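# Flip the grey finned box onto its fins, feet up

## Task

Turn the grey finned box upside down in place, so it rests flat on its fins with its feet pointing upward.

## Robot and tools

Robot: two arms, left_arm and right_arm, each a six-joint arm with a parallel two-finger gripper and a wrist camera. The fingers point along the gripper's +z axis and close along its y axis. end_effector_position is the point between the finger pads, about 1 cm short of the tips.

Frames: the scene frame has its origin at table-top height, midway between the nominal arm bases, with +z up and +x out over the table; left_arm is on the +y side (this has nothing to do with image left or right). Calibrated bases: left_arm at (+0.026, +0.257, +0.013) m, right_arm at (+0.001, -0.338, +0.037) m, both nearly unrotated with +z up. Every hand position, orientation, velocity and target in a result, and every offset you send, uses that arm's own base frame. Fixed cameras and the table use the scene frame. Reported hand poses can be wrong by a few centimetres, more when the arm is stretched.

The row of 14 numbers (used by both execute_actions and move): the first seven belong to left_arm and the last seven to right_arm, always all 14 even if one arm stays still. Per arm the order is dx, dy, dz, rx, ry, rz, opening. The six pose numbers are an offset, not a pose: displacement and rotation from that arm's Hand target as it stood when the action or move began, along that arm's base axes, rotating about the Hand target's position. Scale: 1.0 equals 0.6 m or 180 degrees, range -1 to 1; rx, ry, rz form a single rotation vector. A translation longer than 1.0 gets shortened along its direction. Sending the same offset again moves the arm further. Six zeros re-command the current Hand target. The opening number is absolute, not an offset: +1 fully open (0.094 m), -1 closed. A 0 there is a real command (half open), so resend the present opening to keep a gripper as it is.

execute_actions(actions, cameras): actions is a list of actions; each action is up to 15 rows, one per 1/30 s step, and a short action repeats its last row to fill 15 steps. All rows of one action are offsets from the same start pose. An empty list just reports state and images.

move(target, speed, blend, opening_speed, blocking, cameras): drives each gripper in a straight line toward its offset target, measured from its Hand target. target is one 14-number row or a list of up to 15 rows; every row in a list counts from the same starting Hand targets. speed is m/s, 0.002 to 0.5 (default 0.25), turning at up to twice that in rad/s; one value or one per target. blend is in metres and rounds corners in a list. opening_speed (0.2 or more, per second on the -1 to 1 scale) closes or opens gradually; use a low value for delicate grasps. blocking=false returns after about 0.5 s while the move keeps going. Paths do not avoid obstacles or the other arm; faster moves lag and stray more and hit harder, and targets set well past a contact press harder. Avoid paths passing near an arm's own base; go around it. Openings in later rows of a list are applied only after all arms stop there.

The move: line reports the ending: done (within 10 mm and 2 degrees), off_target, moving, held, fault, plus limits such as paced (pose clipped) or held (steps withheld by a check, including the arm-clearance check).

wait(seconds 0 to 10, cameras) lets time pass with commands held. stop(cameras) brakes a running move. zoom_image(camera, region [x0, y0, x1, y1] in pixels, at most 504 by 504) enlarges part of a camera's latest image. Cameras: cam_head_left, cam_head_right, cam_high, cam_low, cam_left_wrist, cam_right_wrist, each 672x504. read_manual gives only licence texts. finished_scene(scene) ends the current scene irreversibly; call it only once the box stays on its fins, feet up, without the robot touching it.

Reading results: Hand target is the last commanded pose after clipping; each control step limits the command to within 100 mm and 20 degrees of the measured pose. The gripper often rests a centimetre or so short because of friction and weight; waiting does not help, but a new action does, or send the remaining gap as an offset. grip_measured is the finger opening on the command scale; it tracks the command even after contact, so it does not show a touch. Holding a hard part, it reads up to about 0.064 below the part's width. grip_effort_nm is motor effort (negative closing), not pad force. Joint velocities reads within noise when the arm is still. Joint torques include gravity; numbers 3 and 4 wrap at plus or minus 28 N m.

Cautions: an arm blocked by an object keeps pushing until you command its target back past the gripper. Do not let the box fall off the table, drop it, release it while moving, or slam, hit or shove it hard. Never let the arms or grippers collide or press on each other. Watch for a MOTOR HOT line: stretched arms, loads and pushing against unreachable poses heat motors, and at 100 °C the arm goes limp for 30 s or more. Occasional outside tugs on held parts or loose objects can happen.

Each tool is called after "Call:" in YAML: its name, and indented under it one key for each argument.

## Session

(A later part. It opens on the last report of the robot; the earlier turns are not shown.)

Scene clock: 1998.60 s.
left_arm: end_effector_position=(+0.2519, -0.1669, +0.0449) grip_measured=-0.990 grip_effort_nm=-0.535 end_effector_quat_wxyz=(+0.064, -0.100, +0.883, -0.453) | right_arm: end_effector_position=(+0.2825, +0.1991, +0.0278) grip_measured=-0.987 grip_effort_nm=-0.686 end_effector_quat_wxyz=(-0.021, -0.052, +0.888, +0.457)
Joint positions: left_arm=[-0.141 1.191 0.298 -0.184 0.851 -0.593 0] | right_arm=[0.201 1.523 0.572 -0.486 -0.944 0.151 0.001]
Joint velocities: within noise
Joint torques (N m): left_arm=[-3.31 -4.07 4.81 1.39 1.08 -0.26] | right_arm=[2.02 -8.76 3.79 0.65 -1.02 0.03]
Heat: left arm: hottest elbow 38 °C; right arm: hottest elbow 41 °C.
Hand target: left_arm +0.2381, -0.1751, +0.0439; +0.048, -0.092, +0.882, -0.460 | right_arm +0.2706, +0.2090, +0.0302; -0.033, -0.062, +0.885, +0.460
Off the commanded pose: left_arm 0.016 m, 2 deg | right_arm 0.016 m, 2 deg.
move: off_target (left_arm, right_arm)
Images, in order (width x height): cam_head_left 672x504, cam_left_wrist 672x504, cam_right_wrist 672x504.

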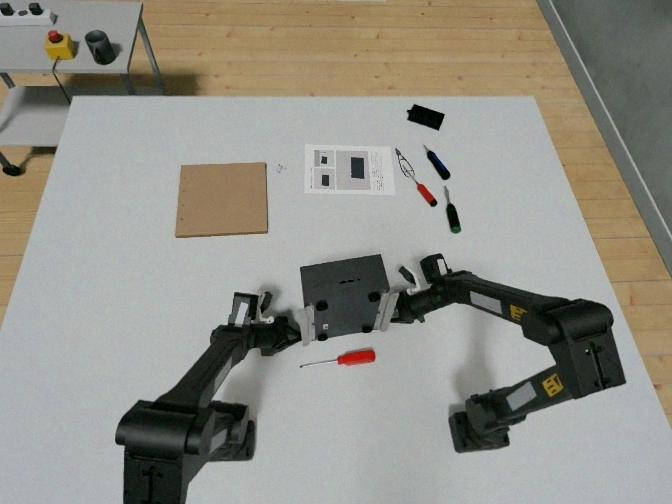

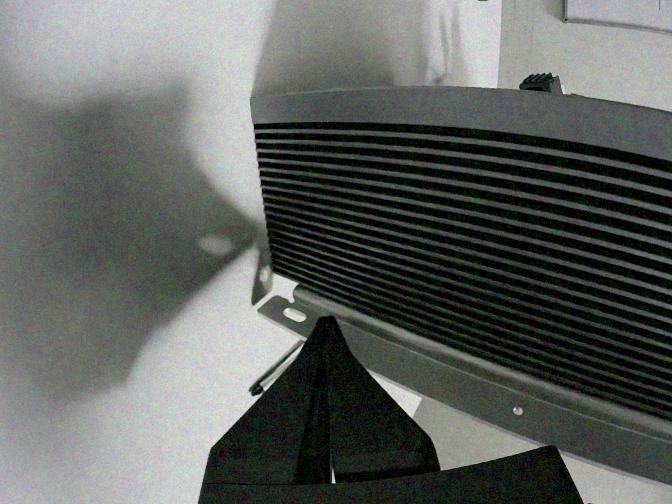

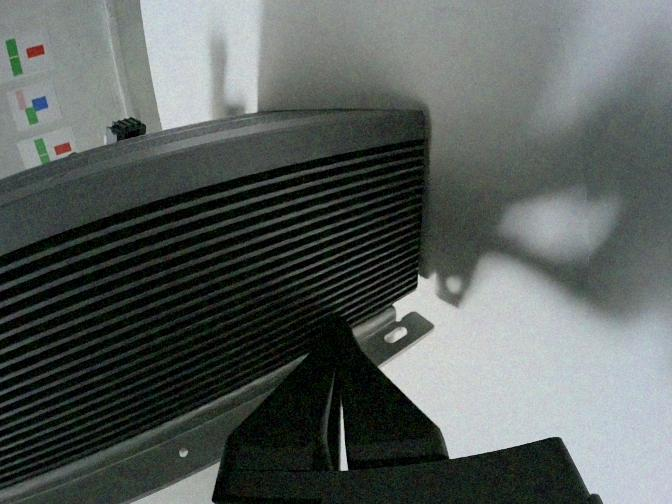

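Call:
move:
  target:
    - [0.067,0.03,0.01,0,0,0,-1,0.052,-0.033,0.003,0,0,0,-1]
    - [0.0757,0.0185,0.248,0,0,0,-1,0.0457,-0.0267,0.23,0,0,0,-1]
  speed: 0.1
  cameras: ["cam_left_wrist", "cam_right_wrist", "cam_high"]

Scene clock: 2019.20 s.
left_arm: end_effector_position=(+0.2734, -0.1607, +0.1730) grip_measured=-0.990 grip_effort_nm=-0.530 end_effector_quat_wxyz=(+0.032, -0.103, +0.883, -0.457) | right_arm: end_effector_position=(+0.2841, +0.1909, +0.1518) grip_measured=-0.987 grip_effort_nm=-0.681 end_effector_quat_wxyz=(-0.050, -0.054, +0.886, +0.457)
Joint positions: left_arm=[-0.091 0.979 0.601 -0.825 0.9 -0.503 0] | right_arm=[0.17 1.284 0.769 -1.056 -0.956 0.048 0.001]
Joint velocities: within noise
Joint torques (N m): left_arm=[-1.61 -3.6 11.88 0.98 0.44 -0.18] | right_arm=[-0.62 -7.12 9.84 0.16 -0.77 -0.05]
Heat: left arm: hottest elbow 38 °C; right arm: hottest elbow 41 °C.
Hand target: left_arm +0.2836, -0.1640, +0.1929; +0.048, -0.092, +0.882, -0.460 | right_arm +0.2979, +0.1930, +0.1682; -0.032, -0.062, +0.885, +0.460
Off the commanded pose: left_arm 0.022 m, 2 deg | right_arm 0.022 m, 2 deg.
move: off_target (left_arm, right_arm)
Images, in order (width x height): cam_high 672x504, cam_left_wrist 672x504, cam_right_wrist 672x504.

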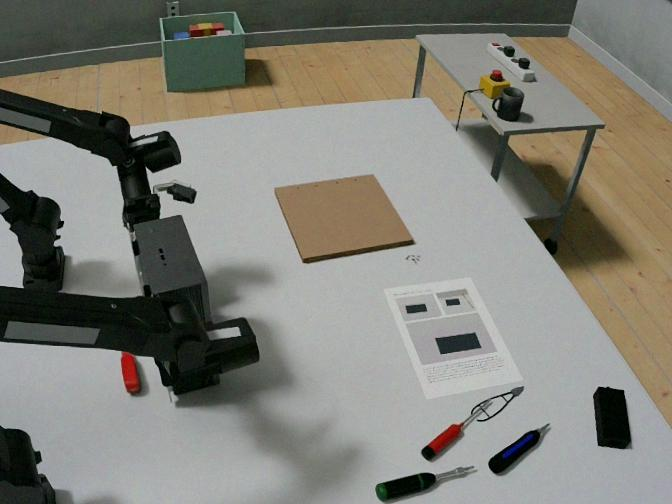

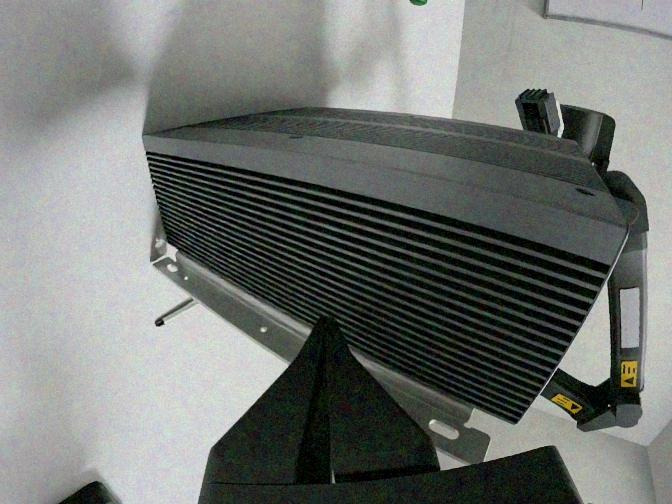

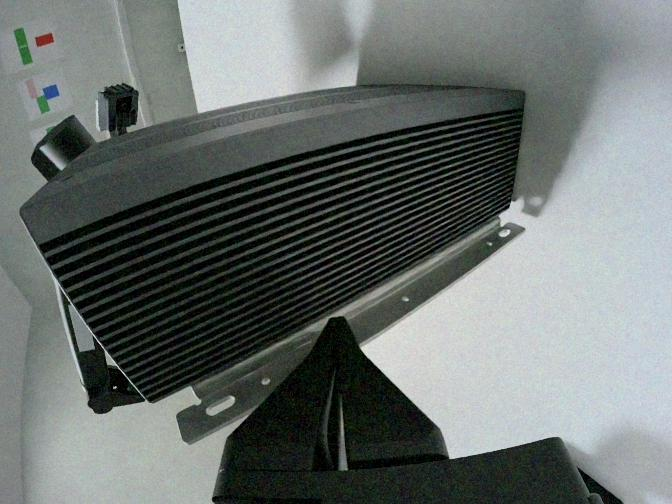

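Call:
move:
  target:
    - [0.0107,0.0,0.027,0,0,0,-1,0.018,0.0,0.022,0,0,0,-1]
    - [0.0207,-0.07,0.027,0,0,0,-1,0.009,0.067,0.022,0,0,0,-1]
  speed: [0.08,0.04]
  cameras: ["cam_left_wrist", "cam_right_wrist"]

Scene clock: 2040.17 s.
left_arm: end_effector_position=(+0.2933, -0.1730, +0.1862) grip_measured=-0.990 grip_effort_nm=-0.535 end_effector_quat_wxyz=(+0.046, -0.139, +0.889, -0.434) | right_arm: end_effector_position=(+0.3075, +0.2053, +0.1678) grip_measured=-0.987 grip_effort_nm=-0.686 end_effector_quat_wxyz=(-0.033, -0.026, +0.894, +0.446)
Joint positions: left_arm=[-0.162 0.979 0.648 -0.761 0.799 -0.676 0] | right_arm=[0.211 1.273 0.817 -0.973 -0.919 0.224 0.001]
Joint velocities: within noise
Joint torques (N m): left_arm=[-7.47 -2.9 11.66 3.03 1.93 -0.3] | right_arm=[4.78 -7.41 8.65 1.72 -1.79 -0.03]
Heat: left arm: hottest elbow 43 °C; right arm: hottest elbow 46 °C.
Hand target: left_arm +0.2960, -0.2060, +0.2091; +0.048, -0.092, +0.882, -0.460 | right_arm +0.3033, +0.2332, +0.1813; -0.033, -0.062, +0.885, +0.460
Off the commanded pose: left_arm 0.040 m, 6 deg | right_arm 0.031 m, 5 deg.
move: off_target (left_arm, right_arm)
Images, in order (width x height): cam_left_wrist 672x504, cam_right_wrist 672x504.

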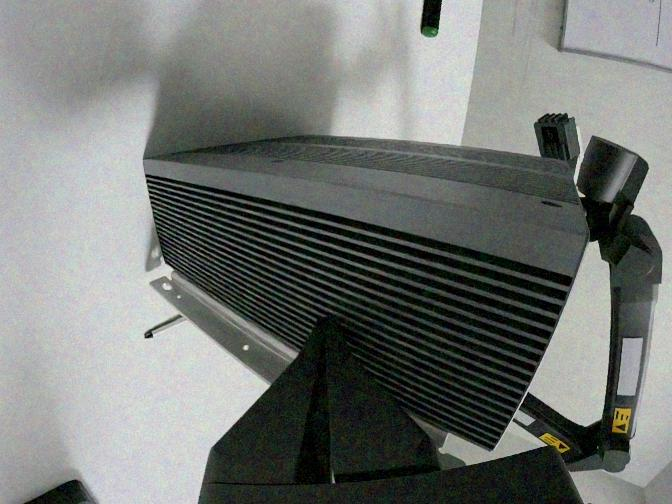

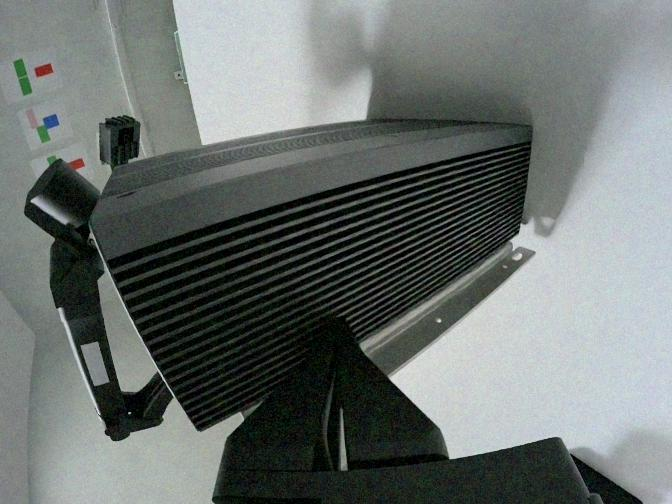

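Call:
move:
  target: [0.132,0.0077,0.0133,0,0,0,-1,0.1324,0.0283,0.0133,0,0,0,-1]
  speed: 0.05
  cameras: ["cam_left_wrist", "cam_right_wrist", "cam_high"]

Scene clock: 2062.03 s.
left_arm: end_effector_position=(+0.3636, -0.1659, +0.1907) grip_measured=-0.990 grip_effort_nm=-0.535 end_effector_quat_wxyz=(+0.044, -0.146, +0.889, -0.431) | right_arm: end_effector_position=(+0.3829, +0.2095, +0.1691) grip_measured=-0.987 grip_effort_nm=-0.691 end_effector_quat_wxyz=(-0.026, -0.017, +0.899, +0.437)
Joint positions: left_arm=[-0.109 1.193 0.811 -0.761 0.814 -0.623 0] | right_arm=[0.189 1.457 1.007 -0.981 -0.898 0.22 0.001]
Joint velocities: within noise
Joint torques (N m): left_arm=[-6.53 -4.6 13.33 2.25 2.55 -0.04] | right_arm=[5.71 -8.53 11.03 0.83 -2.74 -0.11]
Heat: left arm: hottest elbow 44 °C; right arm: hottest elbow 45 °C.
Hand target: left_arm +0.3753, -0.2014, +0.2171; +0.048, -0.092, +0.882, -0.460 | right_arm +0.3828, +0.2501, +0.1894; -0.033, -0.062, +0.885, +0.460
Off the commanded pose: left_arm 0.046 m, 7 deg | right_arm 0.045 m, 6 deg.
move: off_target (left_arm, right_arm)
Images, in order (width x height): cam_high 672x504, cam_left_wrist 672x504, cam_right_wrist 672x504.

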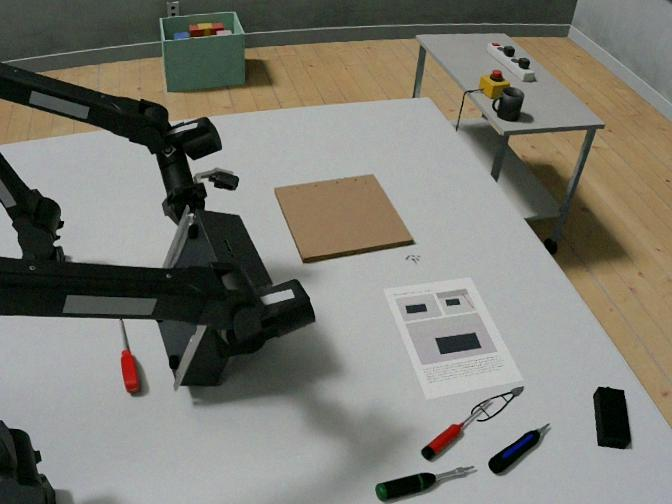

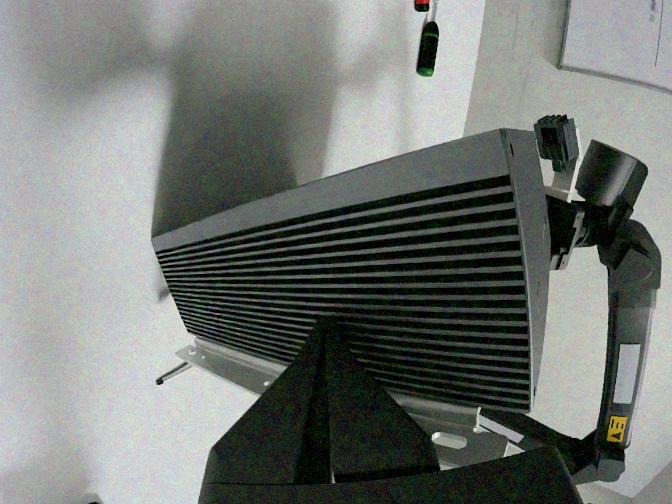

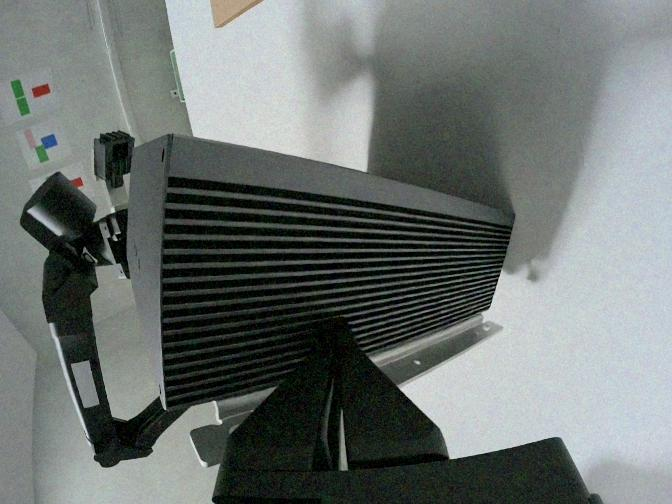

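Call:
move:
  target:
    - [0.0689,0.0052,-0.0233,0,0,0,-1,0.069,0.012,-0.0233,0,0,0,-1]
    - [0.1503,0.0117,-0.0633,0,0,0,-1,0.1506,0.0257,-0.0633,0,0,0,-1]
  speed: 0.05
  blend: 0.01
  cameras: ["cam_left_wrist", "cam_right_wrist", "cam_high"]

Scene clock: 2077.97 s.
left_arm: end_effector_position=(+0.4360, -0.1542, +0.1228) grip_measured=-0.990 grip_effort_nm=-0.510 end_effector_quat_wxyz=(+0.012, -0.153, +0.895, -0.419) | right_arm: end_effector_position=(+0.4559, +0.2168, +0.0951) grip_measured=-0.988 grip_effort_nm=-0.676 end_effector_quat_wxyz=(-0.064, -0.007, +0.902, +0.427)
Joint positions: left_arm=[-0.062 1.516 0.942 -0.704 0.827 -0.53 0] | right_arm=[0.176 1.772 1.186 -0.96 -0.894 0.172 0.001]
Joint velocities: within noise
Joint torques (N m): left_arm=[-6.01 -12.57 14.8 1.92 3.07 -0.17] | right_arm=[4.89 -17.79 12.72 0.49 -3.24 -0.02]
Heat: left arm: hottest elbow 45 °C; right arm: hottest elbow 46 °C.
Hand target: left_arm +0.4654, -0.1944, +0.1791; +0.048, -0.092, +0.882, -0.460 | right_arm +0.4732, +0.2655, +0.1513; -0.033, -0.062, +0.885, +0.460
Off the commanded pose: left_arm 0.075 m, 9 deg | right_arm 0.076 m, 8 deg.
move: off_target (left_arm, right_arm)
Images, in order (width x height): cam_high 672x504, cam_left_wrist 672x504, cam_right_wrist 672x504.

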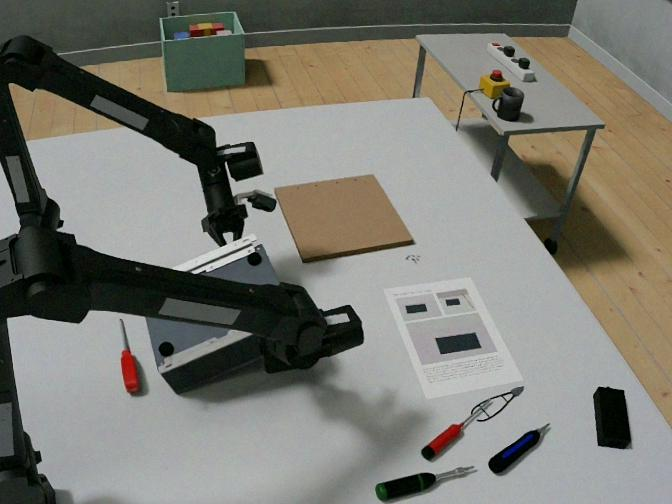

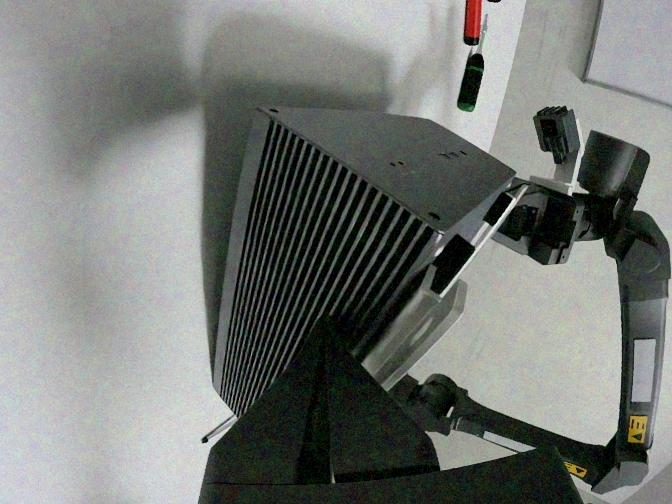

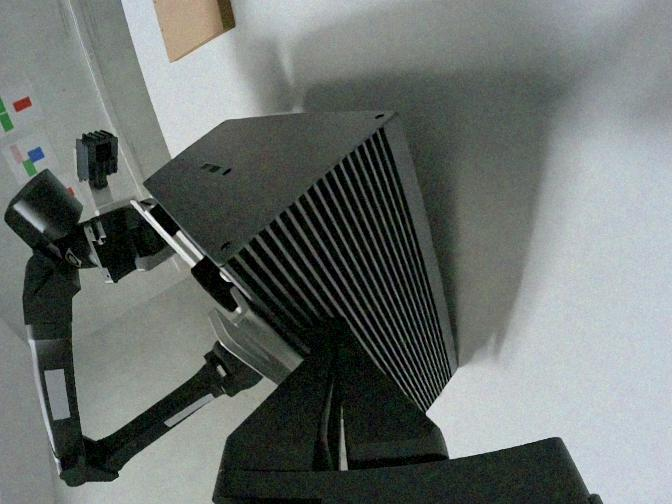

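Call:
move:
  target: [0.0827,0.009,-0.075,0,0,0,-1,0.0828,0.0116,-0.075,0,0,0,-1]
  speed: 0.04
  cameras: ["cam_left_wrist", "cam_right_wrist", "cam_high"]

Scene clock: 2090.10 s.
left_arm: end_effector_position=(+0.4689, -0.1476, +0.0762) grip_measured=-0.990 grip_effort_nm=-0.510 end_effector_quat_wxyz=(-0.003, -0.157, +0.895, -0.417) | right_arm: end_effector_position=(+0.4907, +0.2225, +0.0468) grip_measured=-0.988 grip_effort_nm=-0.662 end_effector_quat_wxyz=(-0.079, -0.006, +0.902, +0.425)
Joint positions: left_arm=[-0.041 1.685 1.01 -0.66 0.837 -0.494 0] | right_arm=[0.175 1.939 1.29 -0.942 -0.895 0.151 0.001]
Joint velocities: within noise
Joint torques (N m): left_arm=[-5.83 -14.27 15.3 2.59 3.12 -0.19] | right_arm=[4.84 -19.08 13.22 1.05 -3.24 0.01]
Heat: left arm: hottest elbow 51 °C; right arm: hottest elbow 48 °C.
Hand target: left_arm +0.5151, -0.1889, +0.1341; +0.048, -0.092, +0.882, -0.460 | right_arm +0.5227, +0.2726, +0.1063; -0.033, -0.062, +0.885, +0.460
Off the commanded pose: left_arm 0.085 m, 11 deg | right_arm 0.084 m, 9 deg.
move: off_target (left_arm, right_arm)
Images, in order (width x height): cam_high 672x504, cam_left_wrist 672x504, cam_right_wrist 672x504.

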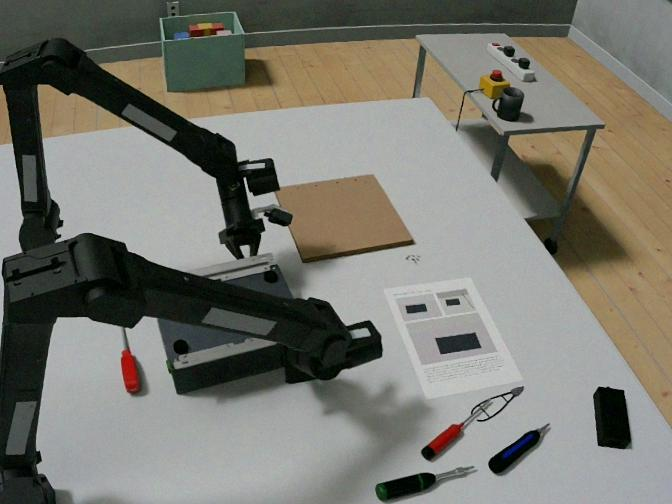

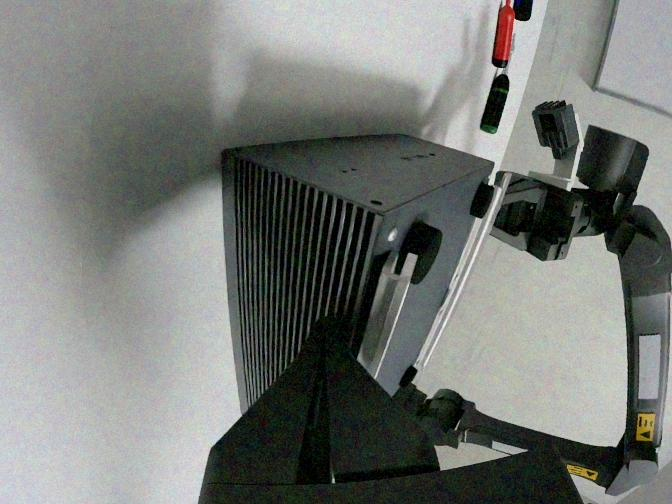

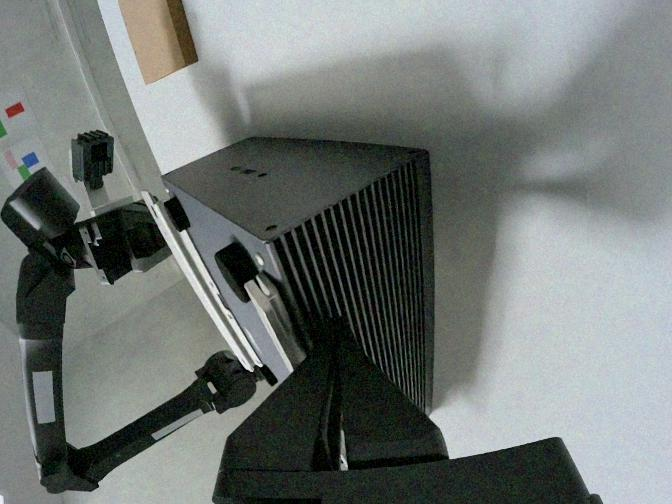

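Call:
move:
  target: [0.0198, 0.0026, -0.05, 0, 0, 0, -1, 0.0199, 0.0023, -0.05, 0, 0, 0, -1]
  speed: 0.04
  cameras: ["cam_high", "cam_head_left", "cam_low"]

Scene clock: 2123.83 s.
left_arm: end_effector_position=(+0.4912, -0.1460, +0.0753) grip_measured=-0.990 grip_effort_nm=-0.510 end_effector_quat_wxyz=(+0.020, -0.144, +0.890, -0.432) | right_arm: end_effector_position=(+0.5132, +0.2227, +0.0447) grip_measured=-0.988 grip_effort_nm=-0.672 end_effector_quat_wxyz=(-0.058, -0.015, +0.898, +0.435)
Joint positions: left_arm=[-0.031 1.723 1.041 -0.603 0.86 -0.484 0] | right_arm=[0.166 1.973 1.333 -0.909 -0.908 0.142 0.001]
Joint velocities: within noise
Joint torques (N m): left_arm=[-6.42 -11.52 13.76 2.95 2.18 -0.28] | right_arm=[5.07 -17.14 11.96 1.73 -2.66 0.1]
Heat: left arm: hottest elbow 60 °C; right arm: hottest elbow 57 °C.
Hand target: left_arm +0.5270, -0.1873, +0.1041; +0.048, -0.092, +0.882, -0.460 | right_arm +0.5348, +0.2740, +0.0763; -0.033, -0.062, +0.885, +0.460
Off the commanded pose: left_arm 0.062 m, 8 deg | right_arm 0.064 m, 7 deg.
move: off_target (left_arm, right_arm)
Images, in order (width x height): cam_head_left 672x504, cam_high 672x504, cam_low 672x504.

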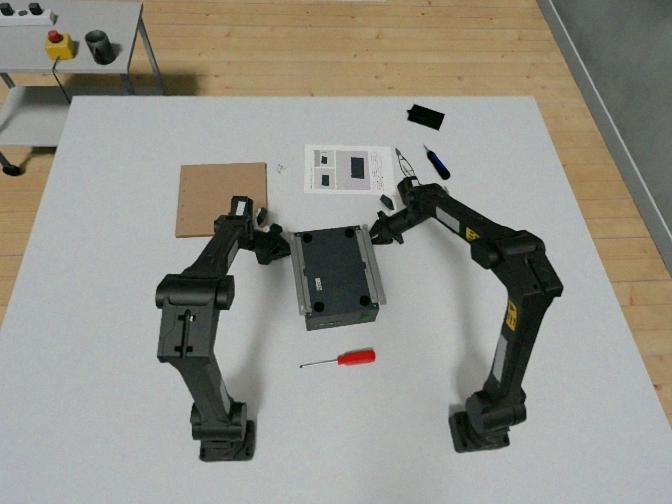

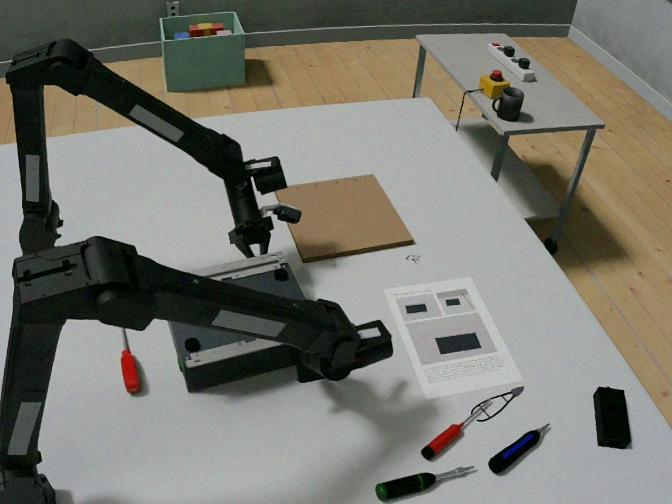

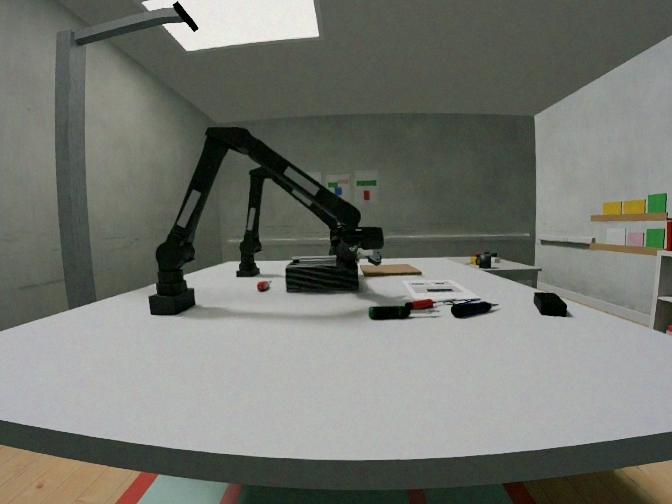

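Call:
move:
  target: [0.0, 0.0, -0.04, 0, 0, 0, -1, 0.0, 0.0, -0.04, 0, 0, 0, -1]
  speed: 0.04
  cameras: ["cam_low", "cam_left_wrist", "cam_right_wrist"]

Call:
zoom_image:
  camera: "cam_low"
  region: [260, 220, 400, 310]

Scene clock: 2132.17 s.
left_arm: end_effector_position=(+0.5021, -0.1453, +0.0745) grip_measured=-0.990 grip_effort_nm=-0.510 end_effector_quat_wxyz=(+0.042, -0.133, +0.885, -0.443) | right_arm: end_effector_position=(+0.5214, +0.2227, +0.0411) grip_measured=-0.988 grip_effort_nm=-0.672 end_effector_quat_wxyz=(-0.043, -0.019, +0.896, +0.442)
Joint positions: left_arm=[-0.025 1.737 1.041 -0.537 0.877 -0.484 0] | right_arm=[0.161 1.984 1.334 -0.863 -0.92 0.147 0.001]
Joint velocities: within noise
Joint torques (N m): left_arm=[-6.95 -9.88 12.27 3.07 1.47 -0.3] | right_arm=[5.71 -14.62 10.89 1.95 -2.1 0.04]
Heat: left arm: hottest elbow 57 °C; right arm: hottest elbow 55 °C.
Hand target: left_arm +0.5270, -0.1873, +0.0801; +0.048, -0.092, +0.882, -0.460 | right_arm +0.5349, +0.2739, +0.0523; -0.033, -0.062, +0.885, +0.460
Off the commanded pose: left_arm 0.049 m, 5 deg | right_arm 0.054 m, 6 deg.
move: off_target (left_arm, right_arm)
Images, in order (width x height): cam_low 672x504, cam_left_wrist 672x504, cam_right_wrist 672x504.

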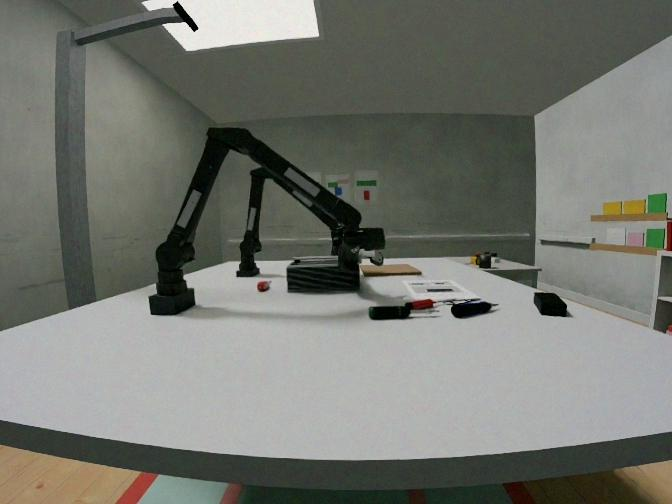

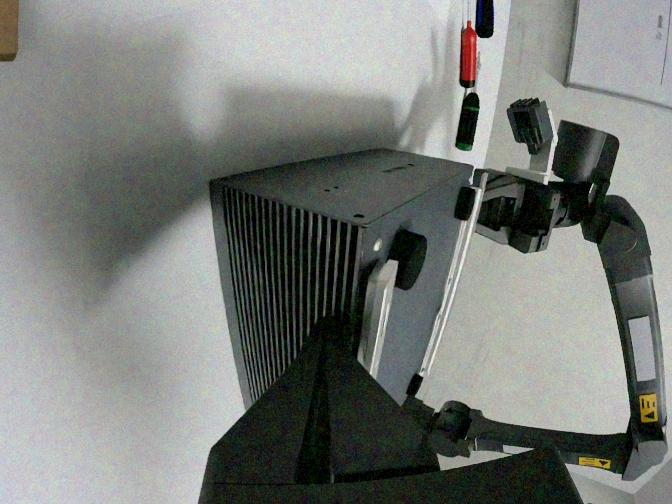

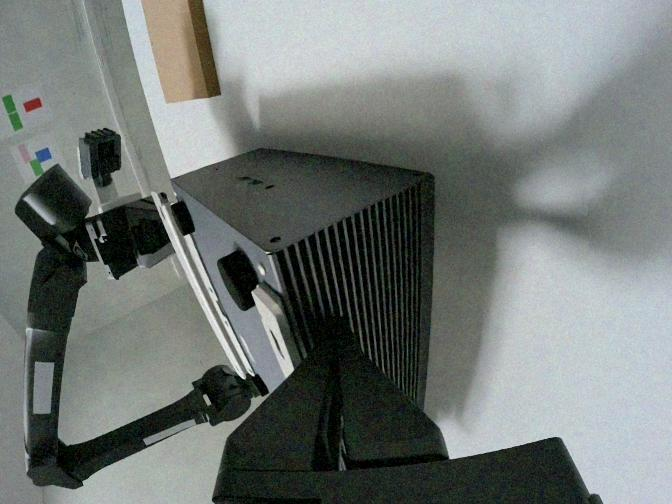

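Scaled by 3.600.

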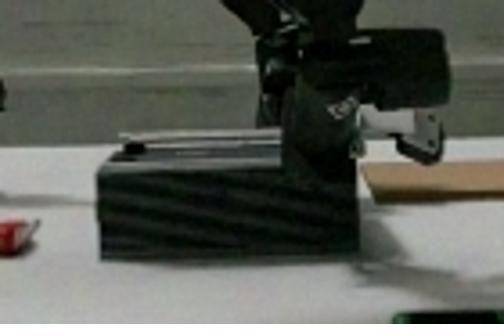

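Call:
move:
  target:
    - [-0.0367, 0.0622, -0.005, 0, 0, 0, -1, -0.0232, -0.0773, -0.015, 0, 0, 0, -1]
    - [-0.0777, 0.258, 0.0, 0, 0, 0, -1, 0.0047, -0.275, 0.0, 0, 0, 0, -1]
  speed: [0.03, 0.06]
  blend: [0.005, 0]

Scene clock: 2166.50 s.
left_arm: end_effector_position=(+0.4681, -0.0382, +0.0815) grip_measured=-0.990 grip_effort_nm=-0.510 end_effector_quat_wxyz=(+0.044, -0.095, +0.882, -0.459) | right_arm: end_effector_position=(+0.5238, +0.1151, +0.0493) grip_measured=-0.988 grip_effort_nm=-0.672 end_effector_quat_wxyz=(-0.043, -0.059, +0.884, +0.462)
Joint positions: left_arm=[0.224 1.743 1.072 -0.928 0.958 0.024 0] | right_arm=[-0.044 2.043 1.433 -1.245 -0.936 -0.32 0.001]
Joint velocities: within noise
Joint torques (N m): left_arm=[-0.21 -10.46 9.54 0.2 0.76 0.01] | right_arm=[-1.49 -16.09 8.88 -0.27 -0.51 -0.19]
Heat: left arm: hottest elbow 52 °C; right arm: hottest elbow 53 °C.
Hand target: left_arm +0.4803, -0.0326, +0.0801; +0.048, -0.092, +0.882, -0.460 | right_arm +0.5376, +0.1090, +0.0522; -0.033, -0.062, +0.885, +0.460
Off the commanded pose: left_arm 0.014 m, 1 deg | right_arm 0.015 m, 1 deg.
move: off_target (left_arm, right_arm)

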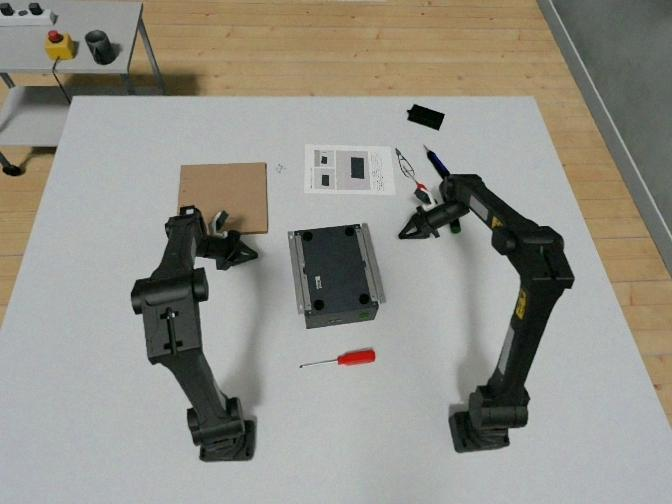

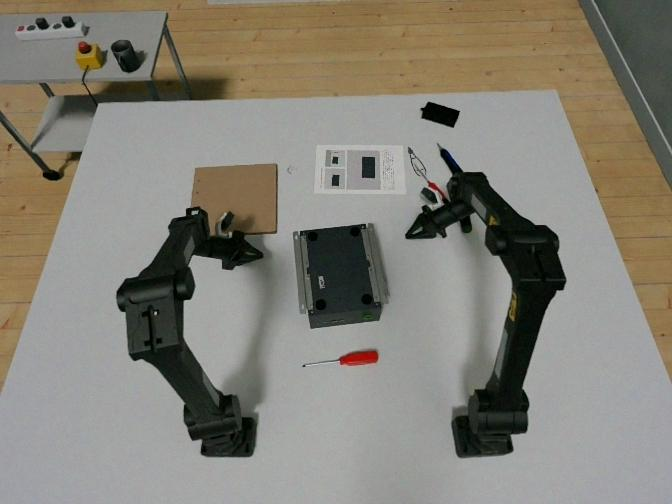

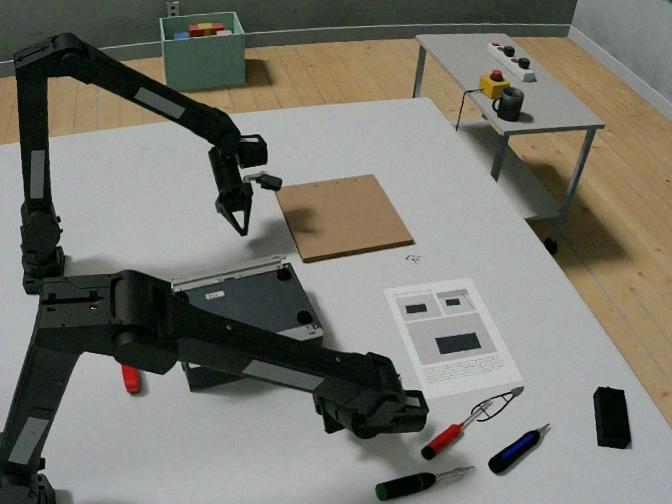

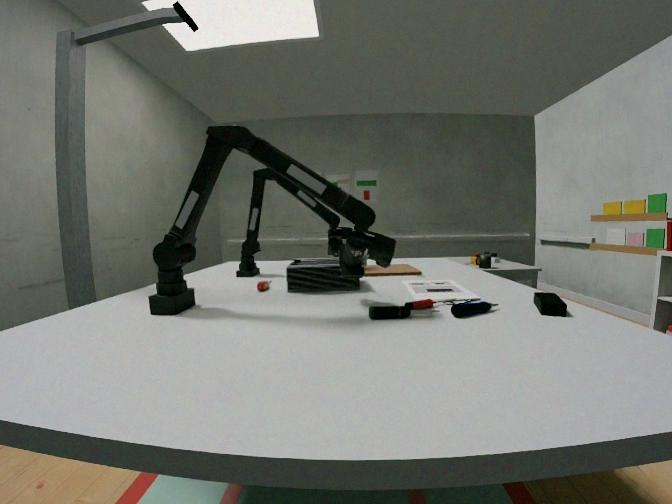

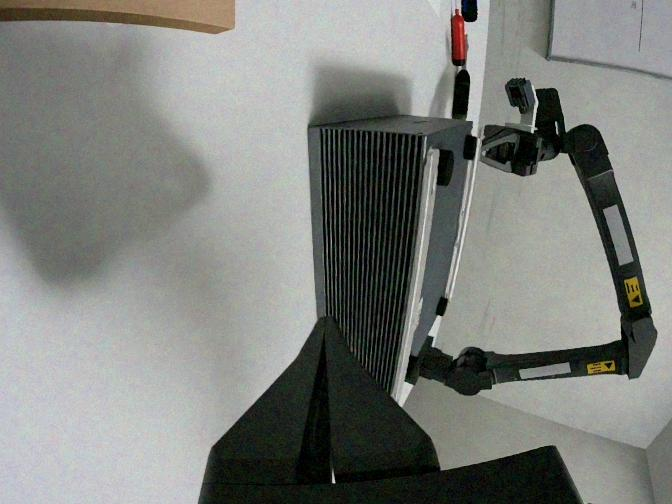

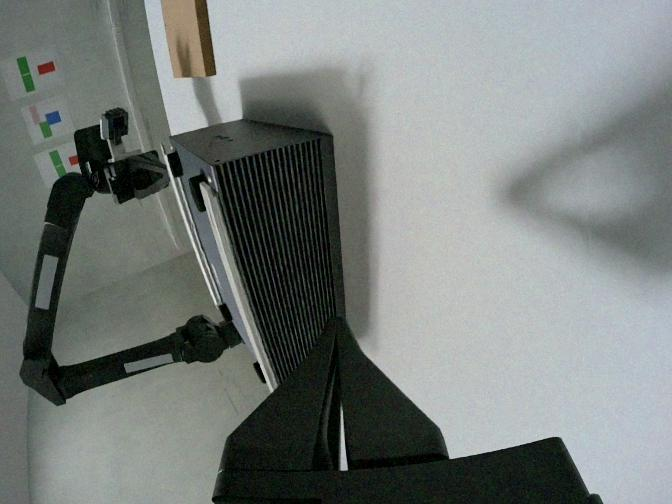

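Call:
zoom_image:
  camera: "cam_low"
  region: [270, 230, 400, 310]

Call:
zoom_image:
  camera: "cam_head_left"
  region: [270, 210, 410, 340]

Scaled by 3.877.

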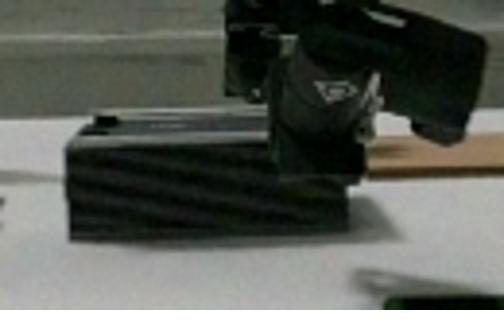

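Scaled by 3.600.

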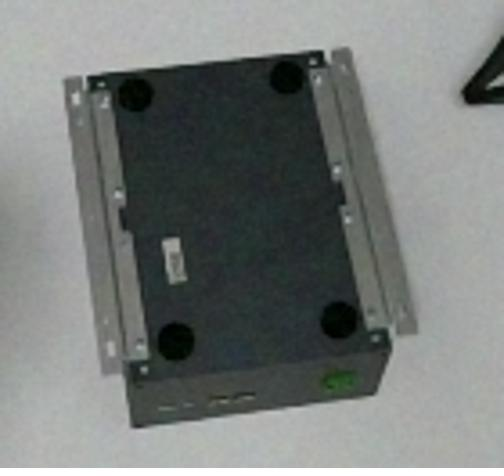

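Flat, fins down, feet up, arms clear. Finish the scene.

Call:
finished_scene:
  scene: 1

The scene is finished: the task was done.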